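# Move all bottle pills into Friday's organiser compartment

## Task

Tip every pill out of the bottle into the pill organiser's Friday compartment. At the end both items must rest on the table: the organiser lying flat with all of its lids clicked closed, and the bottle standing upright.

## Robot and tools

Robot: two arms, left_arm and right_arm, each ending in a five-finger hand (the left hand mirrors the right). Base positions in the scene frame: left_arm (-0.030, +0.397, 0) m, right_arm (+0.036, -0.449, +0.001) m, both nearly unrotated. A fixed post stands behind the arms. Cameras: cam_head_left, cam_head_right, cam_high (896x504), cam_left_wrist, cam_right_wrist (672x504, fisheye).

Frames. Scene frame: origin at table-top height midway between the arms, +z up, +x out over the table, left_arm toward +y. Reported hand positions (metres), quaternions (wxyz) and velocities are in each arm's own base frame. Each hand has a 'hand point' 0.05 m in front of the palm and 0.15 m out from the wrist flange: its +z runs along the straight fingers, +y out of the palm, +x across the palm away from the thumb on the right hand (toward the thumb on the left hand). Fingers extend 6-7 cm past the point; a wrist bracket on the little-finger side can bump things, and with level fingers the wrist can hang lower than the hand point.

Row layout (used by execute_actions and move): 28 numbers, each in [-1, 1]. Positions 1-6: left_arm dx, dy, dz, rx, ry, rz; 7-12: left hand little, ring, middle, index, thumb_bend, thumb_turn; 13: left force_limit; 14: left speed; 15-28: the same fourteen for the right arm and hand. The six pose numbers are an offset, not a pose: they are measured from that arm's Hand target as it stood when the action or move began, along that Hand target's own axes, with 1.0 meaning 0.6 m or 180 degrees; rx, ry, rz form a single rotation vector. Sending all six as 0 asks nothing new of that arm. The six finger numbers are absolute targets: -1 open/straight, +1 curled; thumb_turn -1 beside the palm, +1 opposite the fingers. force_limit maps -1..+1 to roughly 0..10 N at the fingertip (0..15 N for the two thumb motors). speed rises from nearly zero at -1 to full at +0.48 and stays full above. Each time, restate every hand's eight numbers from its last executed row (or, before any, its hand_measured plus its settings), since nothing means 'unchanged'. For a gentle grip close with speed -0.94 or below. The thumb turned in front plus fingers wraps objects about 3.5-6.5 cm thick; a thumb-to-index pinch holds light items.

execute_actions: actions = list of actions; each action = up to 15 rows, one per 1/30 s step, a short list repeating its last row to step 15. Every row in an action counts from the same start pose, so consecutive actions accumulate. cameras: list of names, ["all"], or []; images arrive by default only when actions is empty.

move: target = one row or up to 15 rows, each offset counted from the Hand targets at the move's start (not chained). speed: path top speed in m/s, 0.002-3.6 (default 0.25; turning limited to twice that in rad/s), one value or one per target. blend: corner rounding in m for lists (0 = stop at each). stop_force: 3-120 N, ends an arm's path when its wrist sensor feels that much push against its motion; use slow speeds (around 0.005-0.02 m/s) when approaching contact, and targets that overshoot only slightly, since the arms are stiff. zero (only with stop_force, default true) re-zeroes the sensor first. blocking=false returns early (not allowed with stop_force). The result adds a 'move:' line saying how it ended (done, off_target, moving, held, fault) and limits that acted (paced = pose clipped, held = steps withheld). Moves do not avoid obstacles or the other arm; a path bringing a wrist near its own base axis is refused.

wait: seconds 0-3600, lets the scene run. stop: brakes a running move. zoom_image: camera plus region [x0, y0, x1, y1] in pixels, at most 504 by 504, on the newest images only. show_instructions: shows reference pages. zero_wrist_force: arm = left_arm or right_arm. finished_scene: ends the scene (scene 1), irreversible; the goal must hold with the robot idle.

Results: end_effector_position/quat/velocities; Hand target (last commanded pose after clipping, the base for next offsets; the hand often rests a bit short of it); hand_measured, hand_stopped_by (moving, target, force, stalled, fault) and hand_load_n (positive pushes a finger open; a lost grip shows as load near 0), all six values in the motor order above; hand_force_limit, hand_speed; joint positions and torques; Wrist force/torque in the flange axes plus peak line; motor temperatures; step readings of position.

Behaviour to expect: commanded orientation is clipped to within 32 degrees of the current one per step; motion lags commands by roughly 0.1-0.2 s and fast moves overshoot. A fault stop (outside force about 150 N on an arm, joint contact torque past limits such as 24.9 N m on wrists, or straying from the planned path) freezes the arm for 10 s. Motors reaching 85 °C brake the arm for 30-60 s; long holds at full stretch heat them.

Avoid: letting the bottle, organiser or pills drop or fall off the table (this ends or fails the scene), releasing moving items, slamming or hard pushes into the table or post, bumping the arms into each other or closing a hand on the other hand, and overloading fingers with twists or fast swings while holding. Random brief nudges may shift loose objects.

Each tool is called after "Request:" as a command line: name --argument value for each argument, lists and objects as JSON in quotes; but a table of rows of numbers goes row by row, as --pt "numbers of a row", without its own name.

Reference images:

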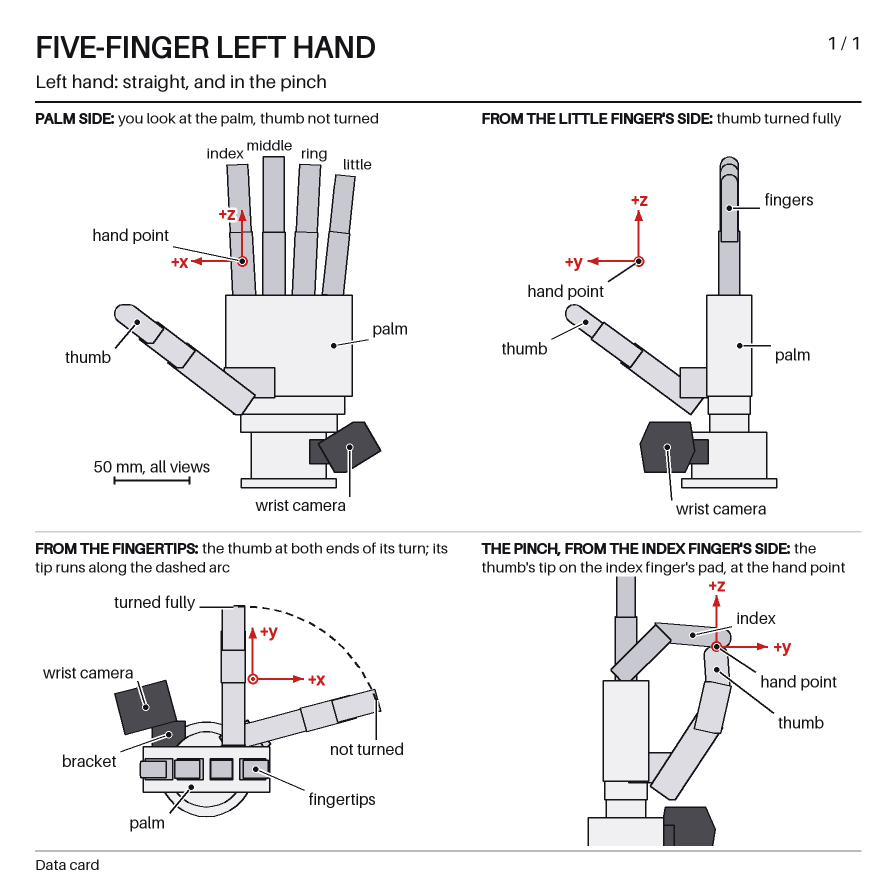

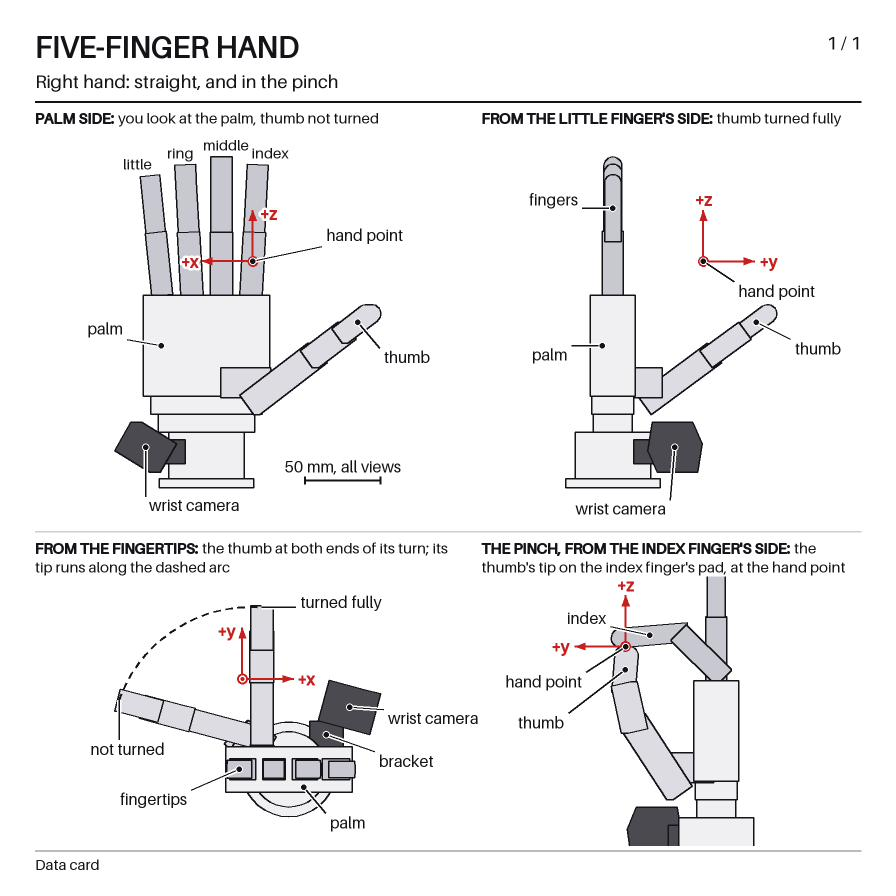

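## Session

Request:
execute_actions --actions '[]'

Scene clock: 0.00 s.
left_arm: end_effector_position=(+0.6809, +0.4173, +0.1054) hand_measured=(-1.000, -1.000, -1.000, -1.000, -1.000, -1.000) hand_load_n=(+0.0, +0.0, +0.5, +0.0, +0.0, +0.0) hand_stopped_by=(target, target, target, target, target, target) hand_force_limit=0.00 hand_speed=-0.80 end_effector_quat_wxyz=(+0.057, +0.552, +0.767, +0.322) | right_arm: end_effector_position=(+0.6184, +0.4865, +0.1855) hand_measured=(-1.000, -1.000, -1.000, -1.000, -1.000, -1.000) hand_load_n=(+0.0, +0.0, +0.0, +0.0, +0.0, +0.0) hand_stopped_by=(target, target, target, target, target, target) hand_force_limit=0.00 hand_speed=-0.80 end_effector_quat_wxyz=(+0.506, -0.489, +0.710, +0.001)
Joint positions: left_arm=[3.837 -2.345 -1.175 2.614 -1.618 0.389] | right_arm=[0.337 -0.995 1.3 0.22 1.337 -2.305]
Joint velocities: within noise
Joint torques (N m): no reading
Motor temperatures (°C): left_arm=[27 26 27 34 33 38] | right_arm=[26 25 27 33 41 39]
Wrist force (N): no reading
Wrist torque (N m): no reading
Wrist force, peak (N): no reading
Hand target: left_arm +0.6809, +0.4173, +0.1054; +0.057, +0.552, +0.767, +0.322 | right_arm +0.6184, +0.4865, +0.1855; +0.506, -0.489, +0.710, +0.001

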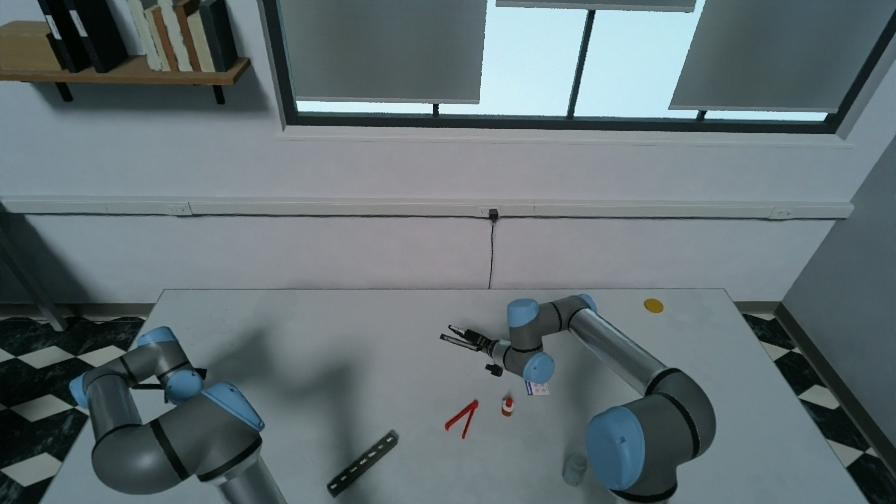

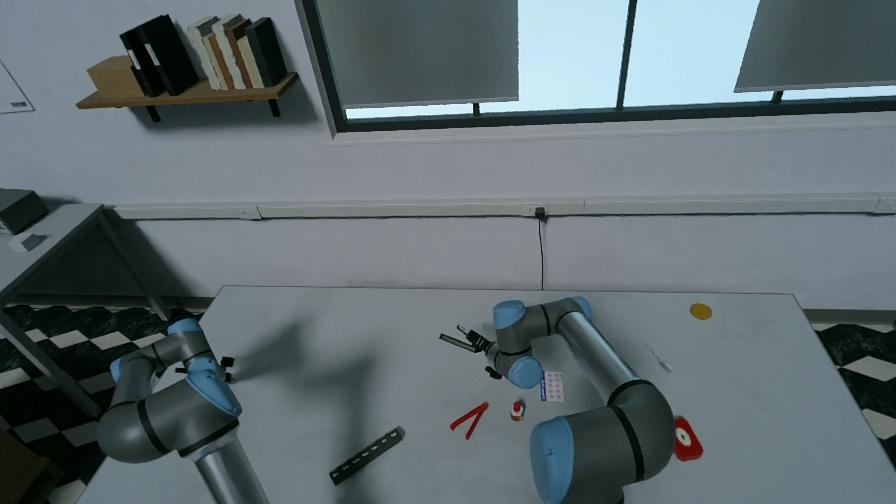

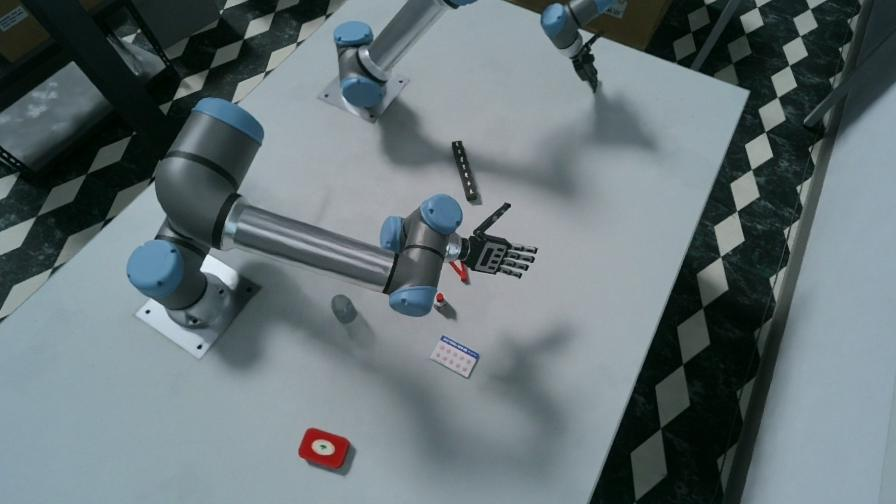

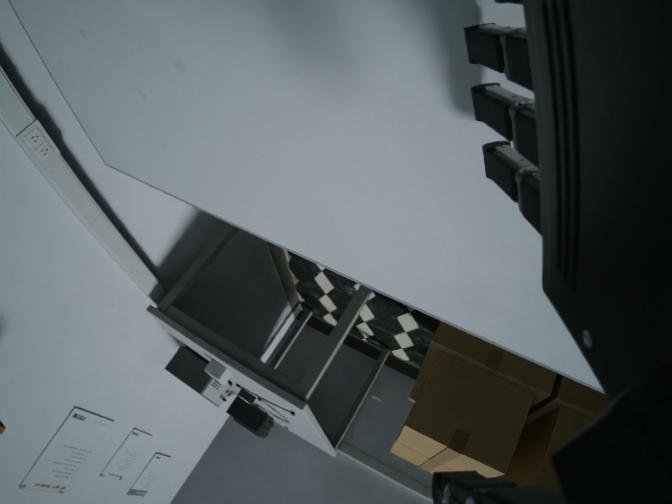

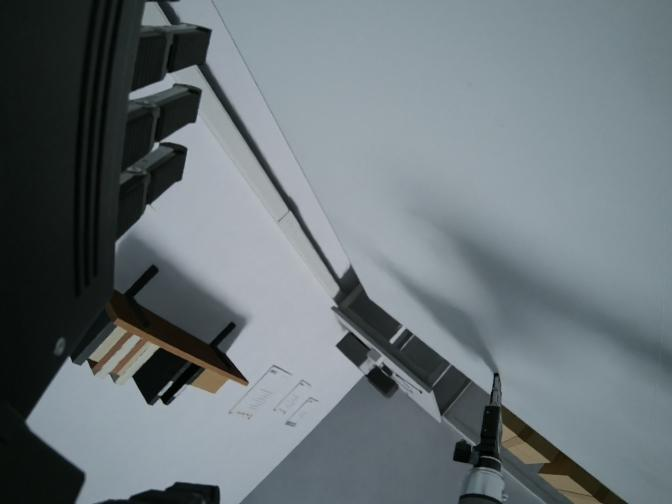

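Request:
zoom_image --camera "cam_high" --region '[400, 120, 540, 230]'

Request:
zoom_image --camera "cam_head_left" --region '[310, 380, 550, 504]'

Request:
zoom_image --camera "cam_high" --region '[400, 240, 500, 340]'

Request:
zoom_image --camera "cam_head_right" --region '[430, 350, 730, 504]'

Scaled by 3.600.

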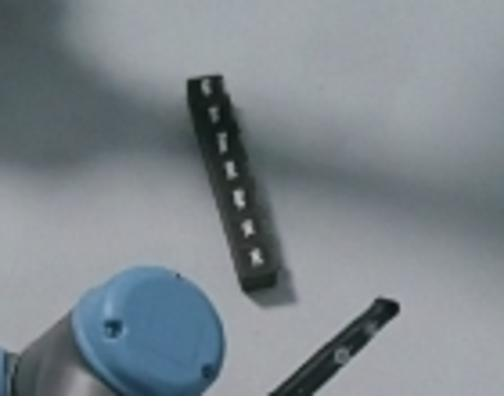

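Scaled by 2.100.

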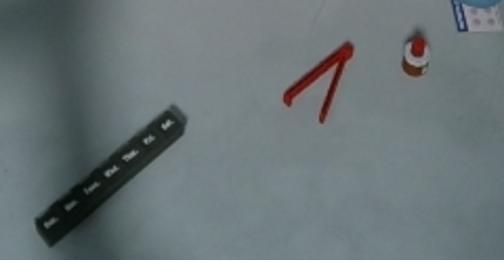

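Scaled by 5.040.

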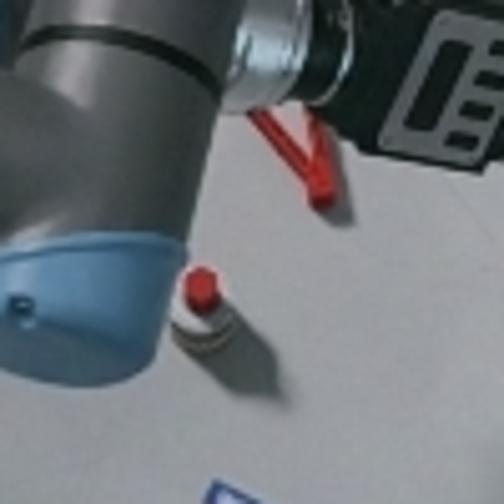

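Scaled by 1.680.

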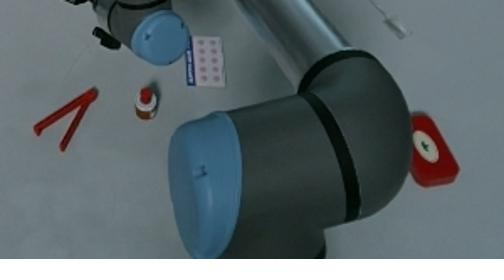

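Request:
move --target '[0,0,0,0,0,0,-1,-1,-1,-1,-1,-1,0,-0.8,-0.0853,-0.1332,-0.4032,-0.2397,0.2406,-0.1048,-1,-1,-1,-1,-1,-1,0,-0.8]' --speed 0.25 --cameras '["all"]'

Scene clock: 16.13 s.
left_arm: end_effector_position=(+0.6809, +0.4173, +0.1054) hand_measured=(-1.000, -1.000, -1.000, -1.000, -1.000, -1.000) hand_load_n=(-0.5, +0.0, +0.0, +0.0, +0.0, +0.0) hand_stopped_by=(target, target, target, target, target, target) hand_force_limit=0.00 hand_speed=-0.80 end_effector_quat_wxyz=(+0.057, +0.552, +0.767, +0.322) | right_arm: end_effector_position=(+0.4994, +0.3594, +0.3784) hand_measured=(-1.000, -1.000, -1.000, -1.000, -1.000, -1.000) hand_load_n=(+0.0, +0.0, +0.0, +0.0, +0.0, +0.0) hand_stopped_by=(target, target, target, target, target, target) hand_force_limit=0.00 hand_speed=-0.80 end_effector_quat_wxyz=(-0.140, +0.670, -0.729, +0.000) end_effector_velocity=(+0.000, +0.000, +0.000) end_effector_angular_velocity=(+0.003, +0.004, +0.000)
Joint positions: left_arm=[3.837 -2.345 -1.175 2.614 -1.618 0.389] | right_arm=[0.267 -0.654 0.035 1.939 1.444 -2.775]
Joint velocities: left_arm=[within noise] | right_arm=[-0.002 0 0 0.003 -0.005 -0.001]
Joint torques (N m): left_arm=[-0.89 48.68 15.85 -0.72 -0.05 0.35] | right_arm=[-8.02 -56.41 -19.38 4.75 -2.39 -2.04]
Wrist force (N): left_arm=[0.1 0.6 -0.1] | right_arm=[-0.9 0.7 1.1]
Wrist torque (N m): left_arm=[0.11 0.00 -0.01] | right_arm=[0.14 0.00 -0.03]
Wrist force, peak (N): left_arm=[0.1 0.6 -0.1] | right_arm=[-1.2 0.1 1.3]
Hand target: left_arm +0.6809, +0.4173, +0.1054; +0.057, +0.552, +0.767, +0.322 | right_arm +0.5007, +0.3601, +0.3797; +0.000, +0.707, -0.707, +0.000
Off the commanded pose: left_arm 0.000 m, 0 deg | right_arm 0.002 m, 17 deg.
elbow stopped short (right arm): the move would have taken joint 3 (elbow) straighter than the controller allows.
move: off_target (right_arm)

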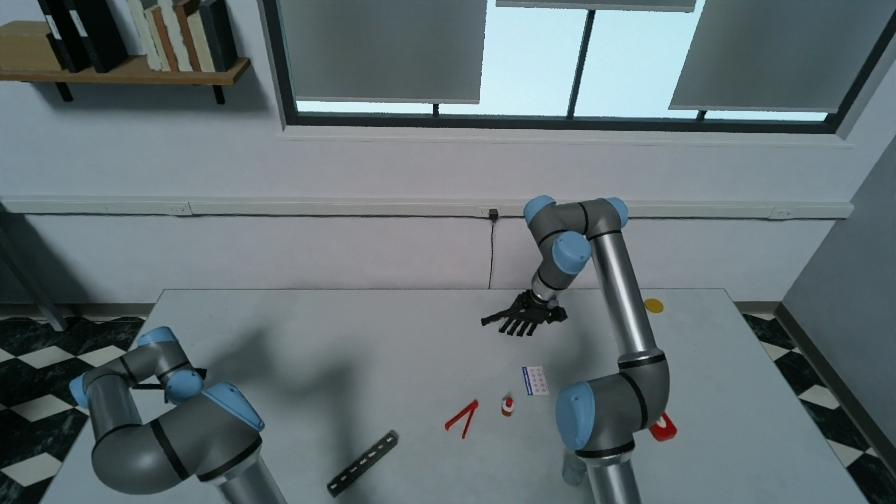

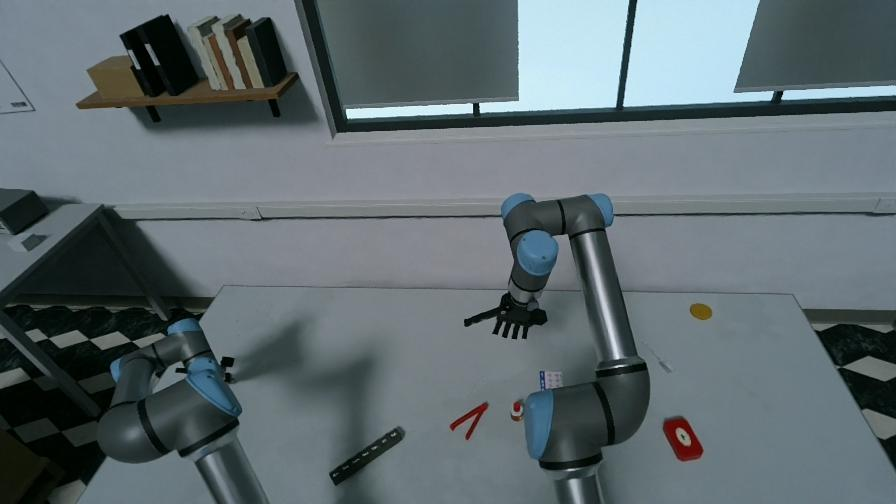

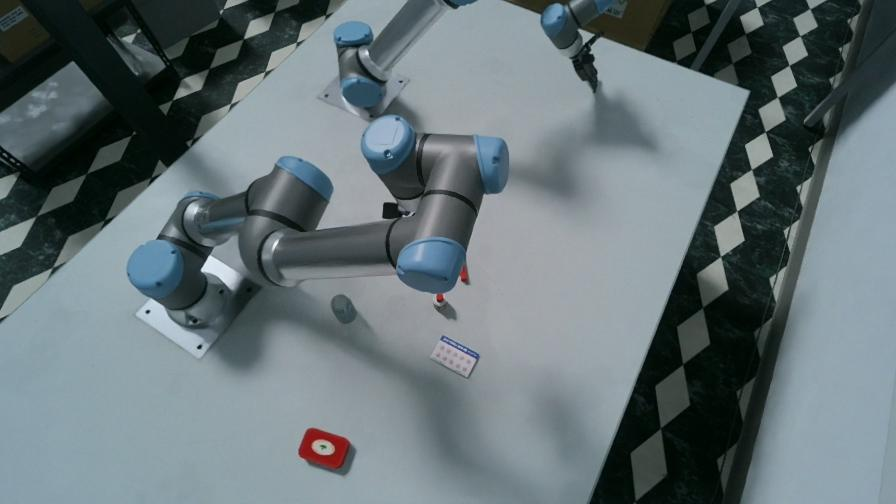

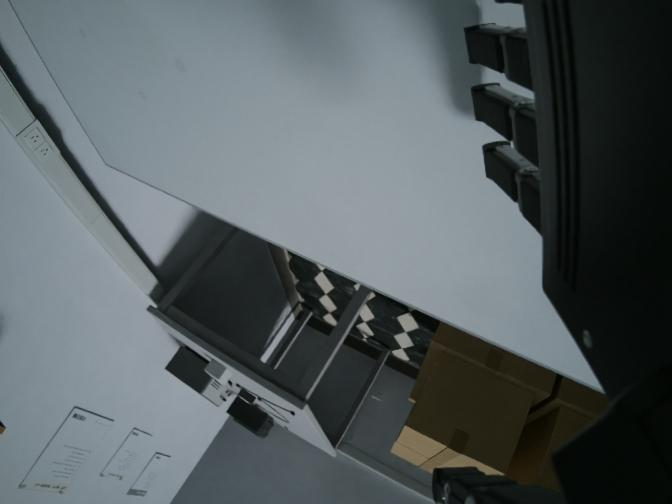

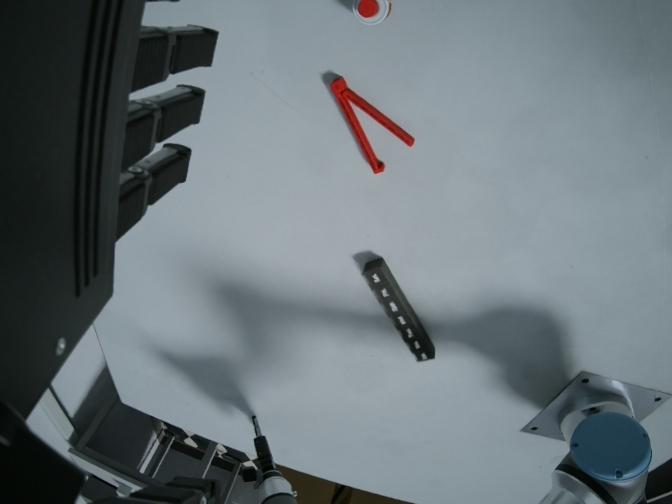

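Request:
zoom_image --camera "cam_right_wrist" --region '[340, 240, 450, 370]'

Request:
zoom_image --camera "cam_right_wrist" --region '[300, 0, 450, 180]'

Request:
zoom_image --camera "cam_head_left" --region '[430, 360, 590, 490]'

Request:
zoom_image --camera "cam_head_left" --region '[320, 420, 410, 504]'

Scaled by 3.877 from the camera's image (finer frame: 960x720).

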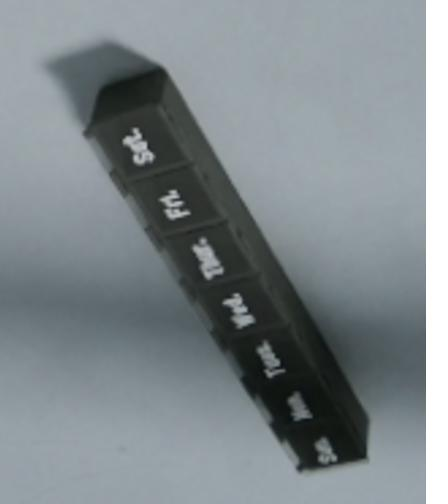

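Scaled by 2.800 from the camera's image (finer frame: 960x720).

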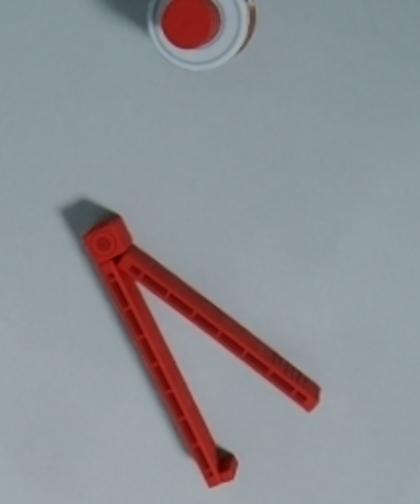

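Scaled by 3.150.

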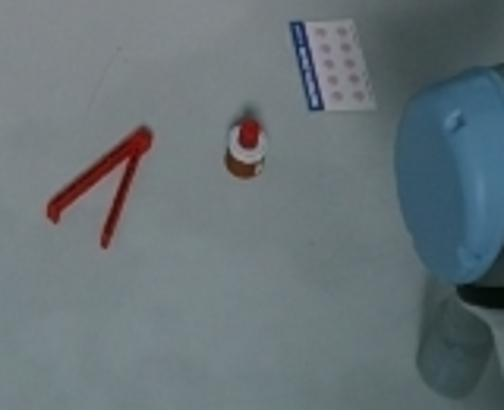

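Scaled by 5.600.

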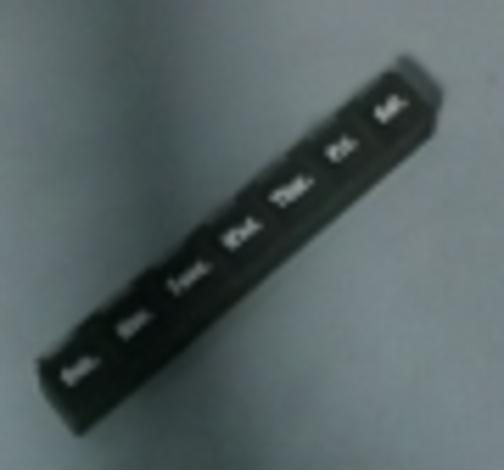

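Request:
move --target '[0,0,0,0,0,0,-1,-1,-1,-1,-1,-1,0,-0.8,0.1968,-0.1238,0.3428,0,0,0,-1,-1,-1,-1,-1,-1,0,-0.8]' --speed 0.25 --cameras '["cam_right_wrist", "cam_high", "cam_head_left"]'

Scene clock: 27.87 s.
left_arm: end_effector_position=(+0.6809, +0.4173, +0.1054) hand_measured=(-1.000, -1.000, -1.000, -1.000, -1.000, -1.000) hand_load_n=(+0.0, +0.0, +0.5, +0.0, +0.0, +0.0) hand_stopped_by=(target, target, target, target, target, target) hand_force_limit=0.00 hand_speed=-0.80 end_effector_quat_wxyz=(+0.057, +0.552, +0.767, +0.322) | right_arm: end_effector_position=(+0.5750, +0.2422, +0.1740) hand_measured=(-1.000, -1.000, -1.000, -1.000, -1.000, -1.000) hand_load_n=(+0.0, +0.0, -0.5, +0.0, +0.0, +0.0) hand_stopped_by=(target, target, target, target, target, target) hand_force_limit=0.00 hand_speed=-0.80 end_effector_quat_wxyz=(+0.000, +0.707, -0.707, +0.000)
Joint positions: left_arm=[3.837 -2.345 -1.175 2.614 -1.618 0.389] | right_arm=[0.12 -0.533 0.416 1.688 1.57 -3.021]
Joint torques (N m): left_arm=[-1.25 47.63 16.65 -0.86 0.1 0.62] | right_arm=[-8.23 -49.4 -23.83 4.71 2.34 -1.89]
Wrist force (N): left_arm=[-0.2 0.4 -0.1] | right_arm=[-1.1 0.0 1.1]
Wrist torque (N m): left_arm=[0.07 0.03 -0.02] | right_arm=[0.05 0.00 -0.09]
Wrist force, peak (N): left_arm=[0.0 0.7 0.0] | right_arm=[-0.6 -0.4 1.9]
Hand target: left_arm +0.6809, +0.4173, +0.1054; +0.057, +0.552, +0.767, +0.322 | right_arm +0.5750, +0.2421, +0.1739; +0.000, +0.707, -0.707, +0.000
Off the commanded pose: left_arm 0.000 m, 0 deg | right_arm 0.000 m, 0 deg.
move: done
Images, in order (width x height): cam_head_left 896x504, cam_high 896x504, cam_right_wrist 672x504.

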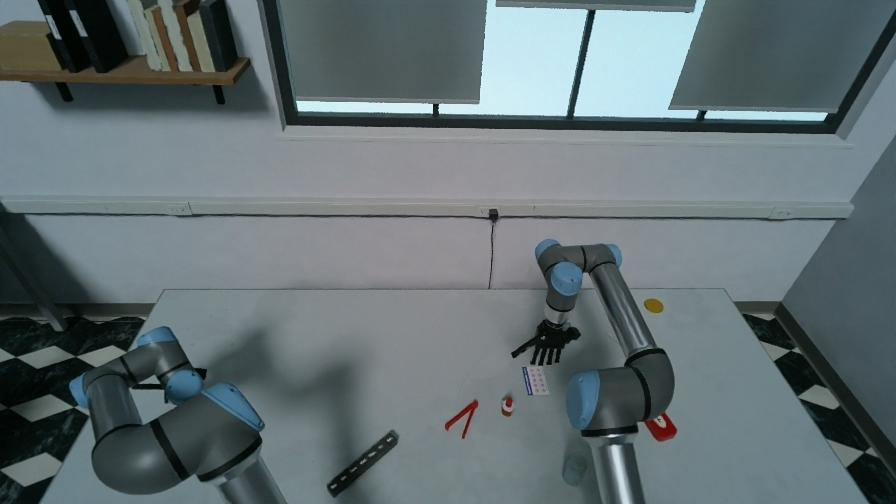

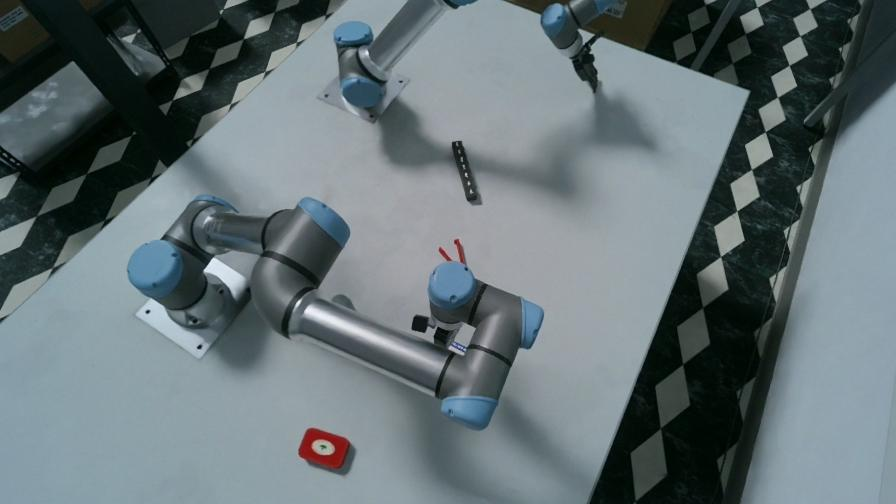

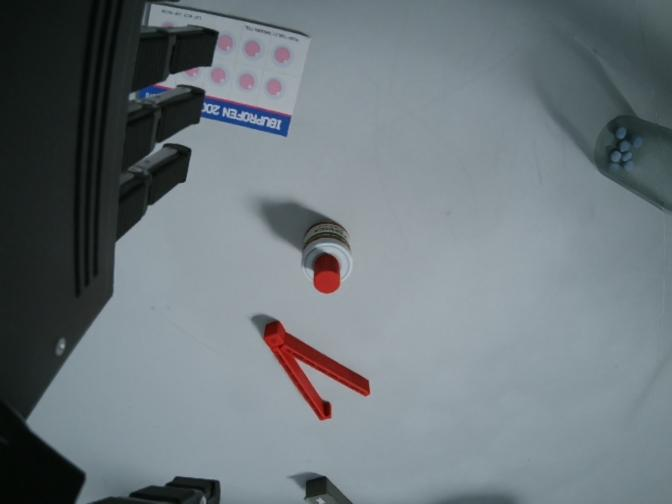

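Request:
zoom_image --camera "cam_right_wrist" --region '[520, 50, 672, 260]'

Request:
zoom_image --camera "cam_right_wrist" --region '[240, 200, 400, 320]'

Request:
zoom_image --camera "cam_head_left" --region '[540, 420, 640, 504]'

Scaled by 2.400 from the camera's image (finer frame: 960x720).

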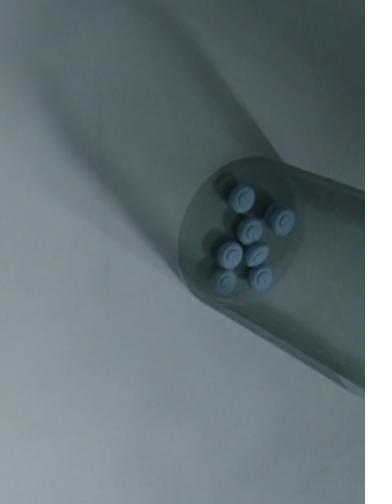

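Scaled by 3.150 from the camera's image (finer frame: 960x720).

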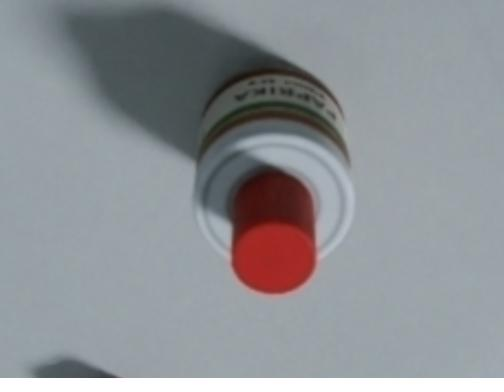

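Scaled by 5.040.

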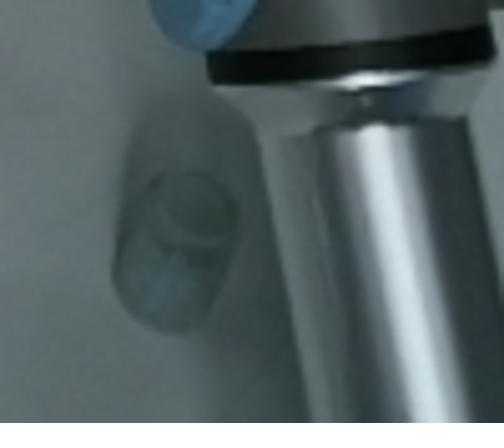

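Request:
move --target '[0,0,0,0,0,0,-1,-1,-1,-1,-1,-1,0,-0.8,0.2368,0.3583,-0.0268,0,0,0,-1,-1,-1,-1,-1,-1,0,-0.8]' --speed 0.25 --cameras '["cam_right_wrist", "cam_high", "cam_head_left", "cam_head_right"]'

Scene clock: 35.30 s.
left_arm: end_effector_position=(+0.6809, +0.4173, +0.1054) hand_measured=(-1.000, -1.000, -1.000, -1.000, -1.000, -1.000) hand_load_n=(+0.0, +0.0, +0.0, +0.0, +0.0, +0.0) hand_stopped_by=(target, target, target, target, target, target) hand_force_limit=0.00 hand_speed=-0.80 end_effector_quat_wxyz=(+0.057, +0.552, +0.767, +0.322) | right_arm: end_effector_position=(+0.3601, +0.1001, +0.1899) hand_measured=(-1.000, -1.000, -1.000, -1.000, -1.000, -1.000) hand_load_n=(+0.0, +0.0, +0.0, +0.0, +0.0, +0.0) hand_stopped_by=(target, target, target, target, target, target) hand_force_limit=0.00 hand_speed=-0.80 end_effector_quat_wxyz=(+0.000, +0.707, -0.707, +0.000)
Joint positions: left_arm=[3.837 -2.345 -1.175 2.614 -1.618 0.389] | right_arm=[-0.155 -1.253 1.58 1.244 1.57 -3.297]
Joint torques (N m): left_arm=[-1.31 48.29 16.36 -0.98 -0.09 0.34] | right_arm=[-7.29 -35.75 -10.21 -0.21 -1.97 -2.25]
Wrist force (N): left_arm=[0.1 0.2 0.0] | right_arm=[-1.0 -0.2 1.3]
Wrist torque (N m): left_arm=[0.03 -0.01 0.01] | right_arm=[0.04 -0.01 -0.13]
Wrist force, peak (N): left_arm=[-0.1 0.6 -0.3] | right_arm=[-1.6 -0.2 1.4]
Hand target: left_arm +0.6809, +0.4173, +0.1054; +0.057, +0.552, +0.767, +0.322 | right_arm +0.3600, +0.1001, +0.1899; +0.000, +0.707, -0.707, +0.000
Off the commanded pose: left_arm 0.000 m, 0 deg | right_arm 0.000 m, 0 deg.
move: done
Images, in order (width x height): cam_head_left 896x504, cam_head_right 896x504, cam_high 896x504, cam_right_wrist 672x504.

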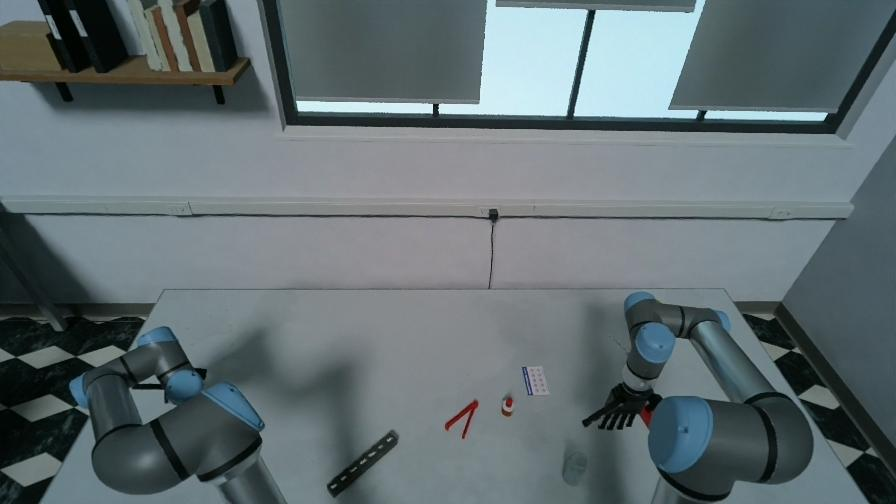

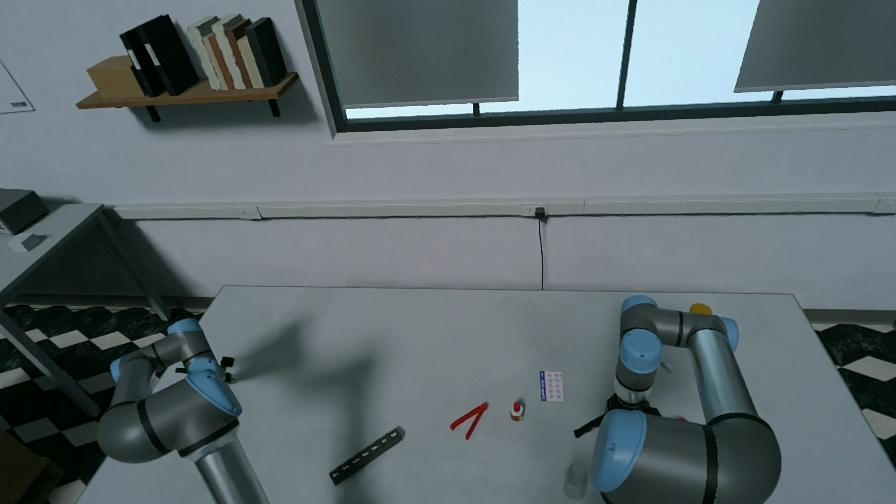

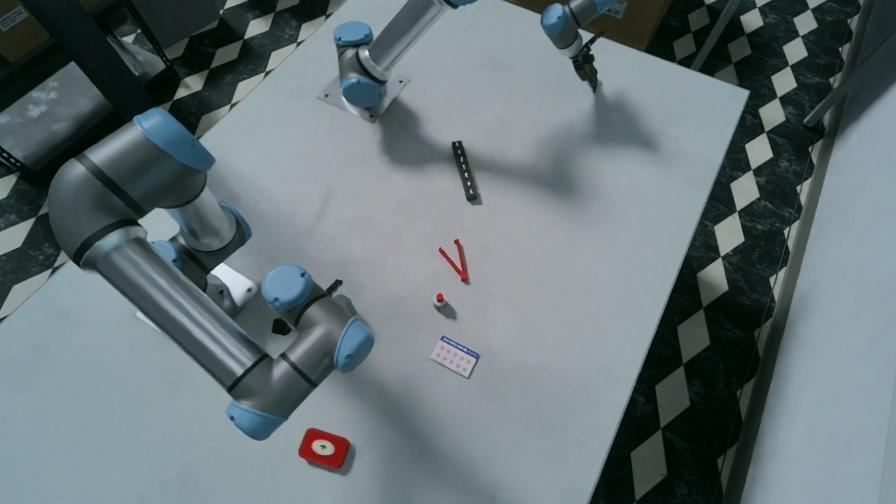

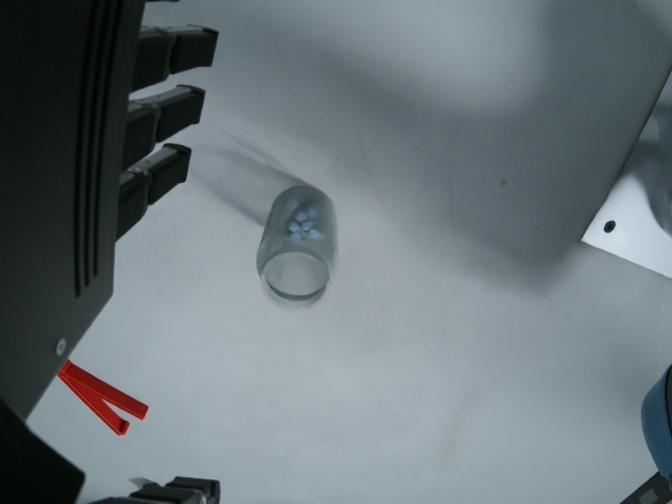

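Request:
zoom_image --camera "cam_right_wrist" --region '[220, 160, 380, 330]'

Request:
zoom_image --camera "cam_head_right" --region '[540, 440, 620, 504]'

Scaled by 2.965 from the camera's image (finer frame: 960x720).

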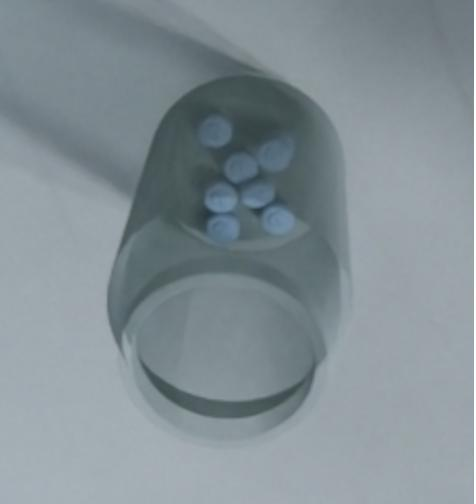

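Scaled by 6.300.

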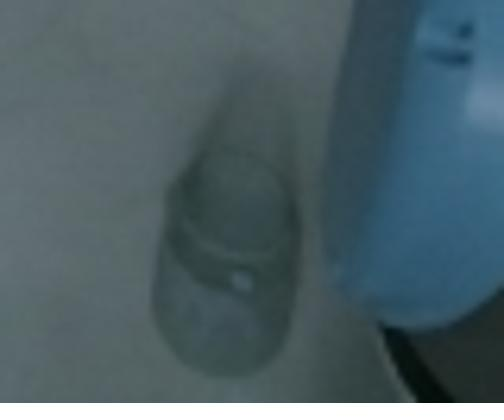

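Request:
move --target '[-0.6815,-0.5115,-0.7530,0.1746,-0.1221,0.0990,-1,-1,-1,-1,-1,-1,0,-0.8,0,0,0,0,0,0,-1,-1,-1,-1,-1,-1,0,-0.8]' --speed 0.3 --cameras '["cam_left_wrist", "cam_high", "cam_head_left"]'

Scene clock: 45.73 s.
left_arm: end_effector_position=(+0.3889, -0.1946, +0.1797) hand_measured=(-1.000, -1.000, -1.000, -1.000, -1.000, -1.000) hand_load_n=(+0.0, +0.0, +0.0, +0.0, +0.0, +0.0) hand_stopped_by=(target, target, target, target, target, target) hand_force_limit=0.00 hand_speed=-0.80 end_effector_quat_wxyz=(+0.000, +0.707, +0.707, +0.000) | right_arm: end_effector_position=(+0.3600, +0.1001, +0.1899) hand_measured=(-1.000, -1.000, -1.000, -1.000, -1.000, -1.000) hand_load_n=(+0.0, +0.0, +0.0, +0.0, +0.0, +0.0) hand_stopped_by=(target, target, target, target, target, target) hand_force_limit=0.00 hand_speed=-0.80 end_effector_quat_wxyz=(+0.000, +0.707, -0.707, +0.000)
Joint positions: left_arm=[2.881 -1.833 -1.682 1.944 -1.571 -0.26] | right_arm=[-0.155 -1.253 1.58 1.243 1.57 -3.297]
Joint torques (N m): left_arm=[-10.71 21.77 22.11 -4.31 1.57 -1.53] | right_arm=[-7.47 -37.34 -8.52 -0.31 -1.96 -2.06]
Wrist force (N): left_arm=[-0.2 0.7 0.2] | right_arm=[-1.2 -0.1 1.2]
Wrist torque (N m): left_arm=[0.21 0.02 0.08] | right_arm=[0.05 0.02 -0.13]
Wrist force, peak (N): left_arm=[0.7 1.2 0.6] | right_arm=[-1.0 -0.3 1.5]
Hand target: left_arm +0.3888, -0.1948, +0.1797; +0.000, +0.707, +0.707, +0.000 | right_arm +0.3600, +0.1001, +0.1899; +0.000, +0.707, -0.707, +0.000
Off the commanded pose: left_arm 0.000 m, 0 deg | right_arm 0.000 m, 0 deg.
move: done
Images, in order (width x height): cam_head_left 896x504, cam_high 896x504, cam_left_wrist 672x504.

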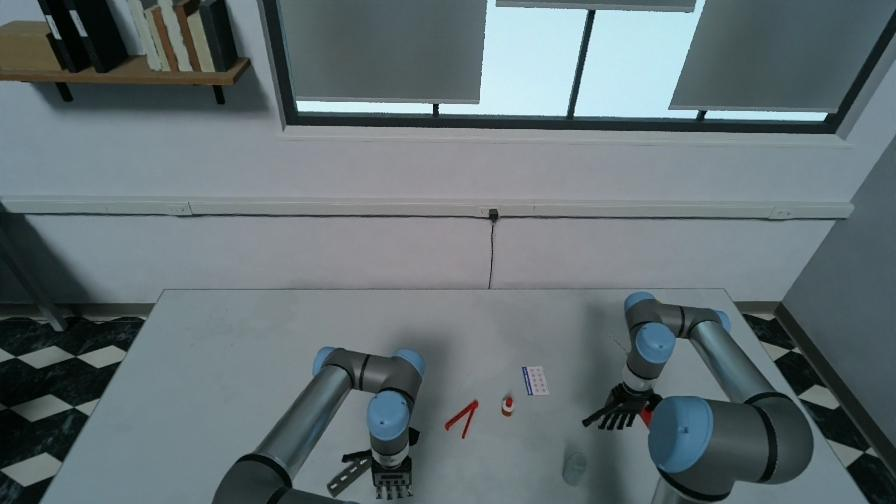

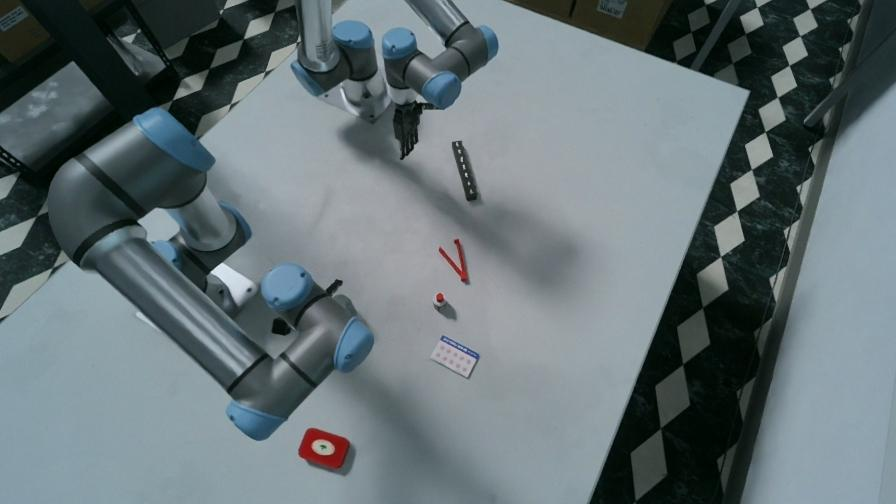

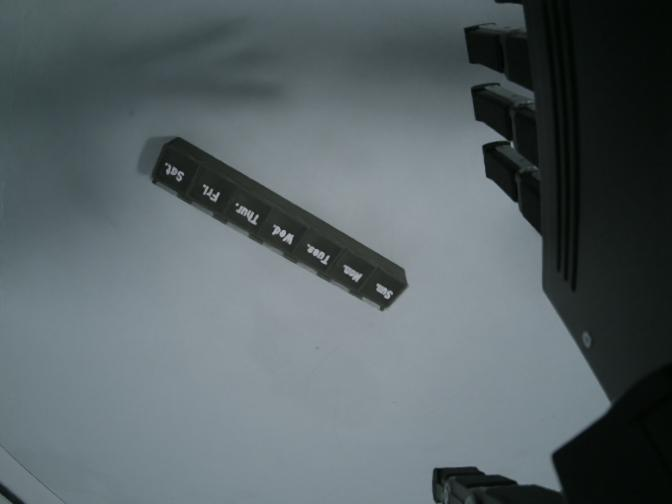

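Request:
zoom_image --camera "cam_left_wrist" --region '[140, 120, 280, 260]'

Request:
zoom_image --camera "cam_left_wrist" --region '[270, 190, 420, 330]'

Scaled by 3.600 from the camera's image (finer frame: 960x720).

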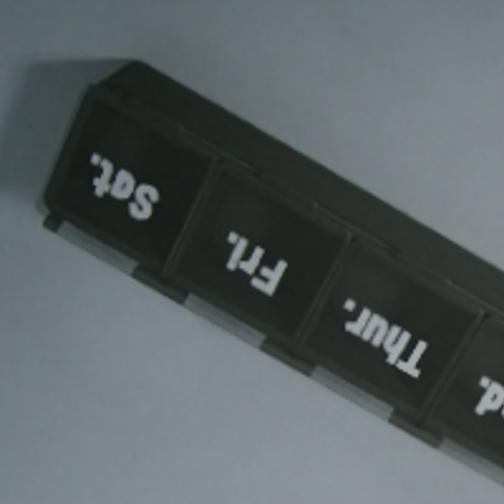

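Scaled by 3.360 from the camera's image (finer frame: 960x720).

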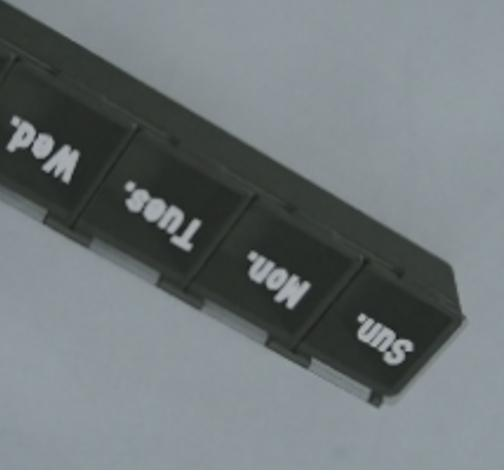

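Request:
move --target '[0,0,0.1,0,0,0,-1,-1,-1,-1,-1,-1,0,-0.8,0,0,0,0,0,0,-1,-1,-1,-1,-1,-1,0,-0.8]' --speed 0.25 --cameras '["cam_left_wrist"]'

Request:
zoom_image --camera "cam_left_wrist" --region '[80, 60, 280, 260]'

Request:
zoom_image --camera "cam_left_wrist" --region '[270, 180, 440, 350]'

Scene clock: 85.53 s.
left_arm: end_effector_position=(+0.3888, -0.1947, +0.1198) hand_measured=(-1.000, -1.000, -1.000, -1.000, -1.000, -1.000) hand_load_n=(+0.0, +0.0, +0.0, +0.0, +0.0, +0.0) hand_stopped_by=(target, target, target, target, target, target) hand_force_limit=0.00 hand_speed=-0.80 end_effector_quat_wxyz=(+0.000, +0.707, +0.707, +0.000) | right_arm: end_effector_position=(+0.3600, +0.1001, +0.1899) hand_measured=(-1.000, -1.000, -1.000, -1.000, -1.000, -1.000) hand_load_n=(+0.0, +0.0, -0.5, +0.0, +0.0, +0.0) hand_stopped_by=(target, target, target, target, target, target) hand_force_limit=0.00 hand_speed=-0.80 end_effector_quat_wxyz=(+0.000, +0.707, -0.707, +0.000)
Joint positions: left_arm=[2.881 -1.895 -1.768 2.092 -1.571 -0.26] | right_arm=[-0.155 -1.253 1.58 1.243 1.57 -3.297]
Joint torques (N m): left_arm=[4.51 23.57 4.92 -0.19 0.84 2.32] | right_arm=[-7.46 -37.21 -8.62 -0.39 -1.83 -1.89]
Wrist force (N): left_arm=[-0.2 0.6 -0.2] | right_arm=[-0.9 -0.1 1.0]
Wrist torque (N m): left_arm=[0.22 0.01 0.07] | right_arm=[0.08 -0.02 -0.12]
Wrist force, peak (N): left_arm=[-0.4 0.7 0.8] | right_arm=[-0.9 -0.4 1.5]
Hand target: left_arm +0.3888, -0.1947, +0.1197; +0.000, +0.707, +0.707, +0.000 | right_arm +0.3600, +0.1001, +0.1899; +0.000, +0.707, -0.707, +0.000
Off the commanded pose: left_arm 0.000 m, 0 deg | right_arm 0.000 m, 0 deg.
move: done

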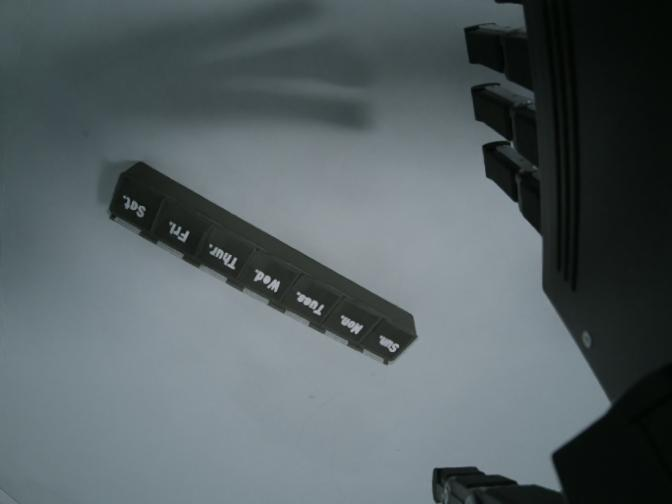

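Scaled by 2.520 from the camera's image (finer frame: 960x720).

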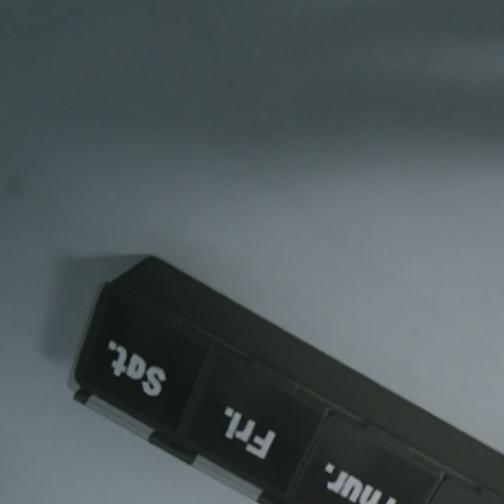

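Scaled by 2.965 from the camera's image (finer frame: 960x720).

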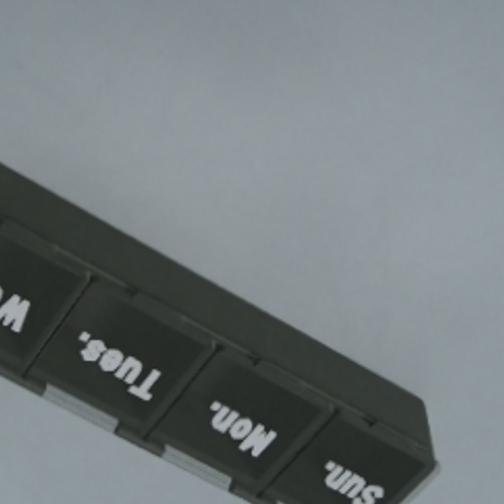

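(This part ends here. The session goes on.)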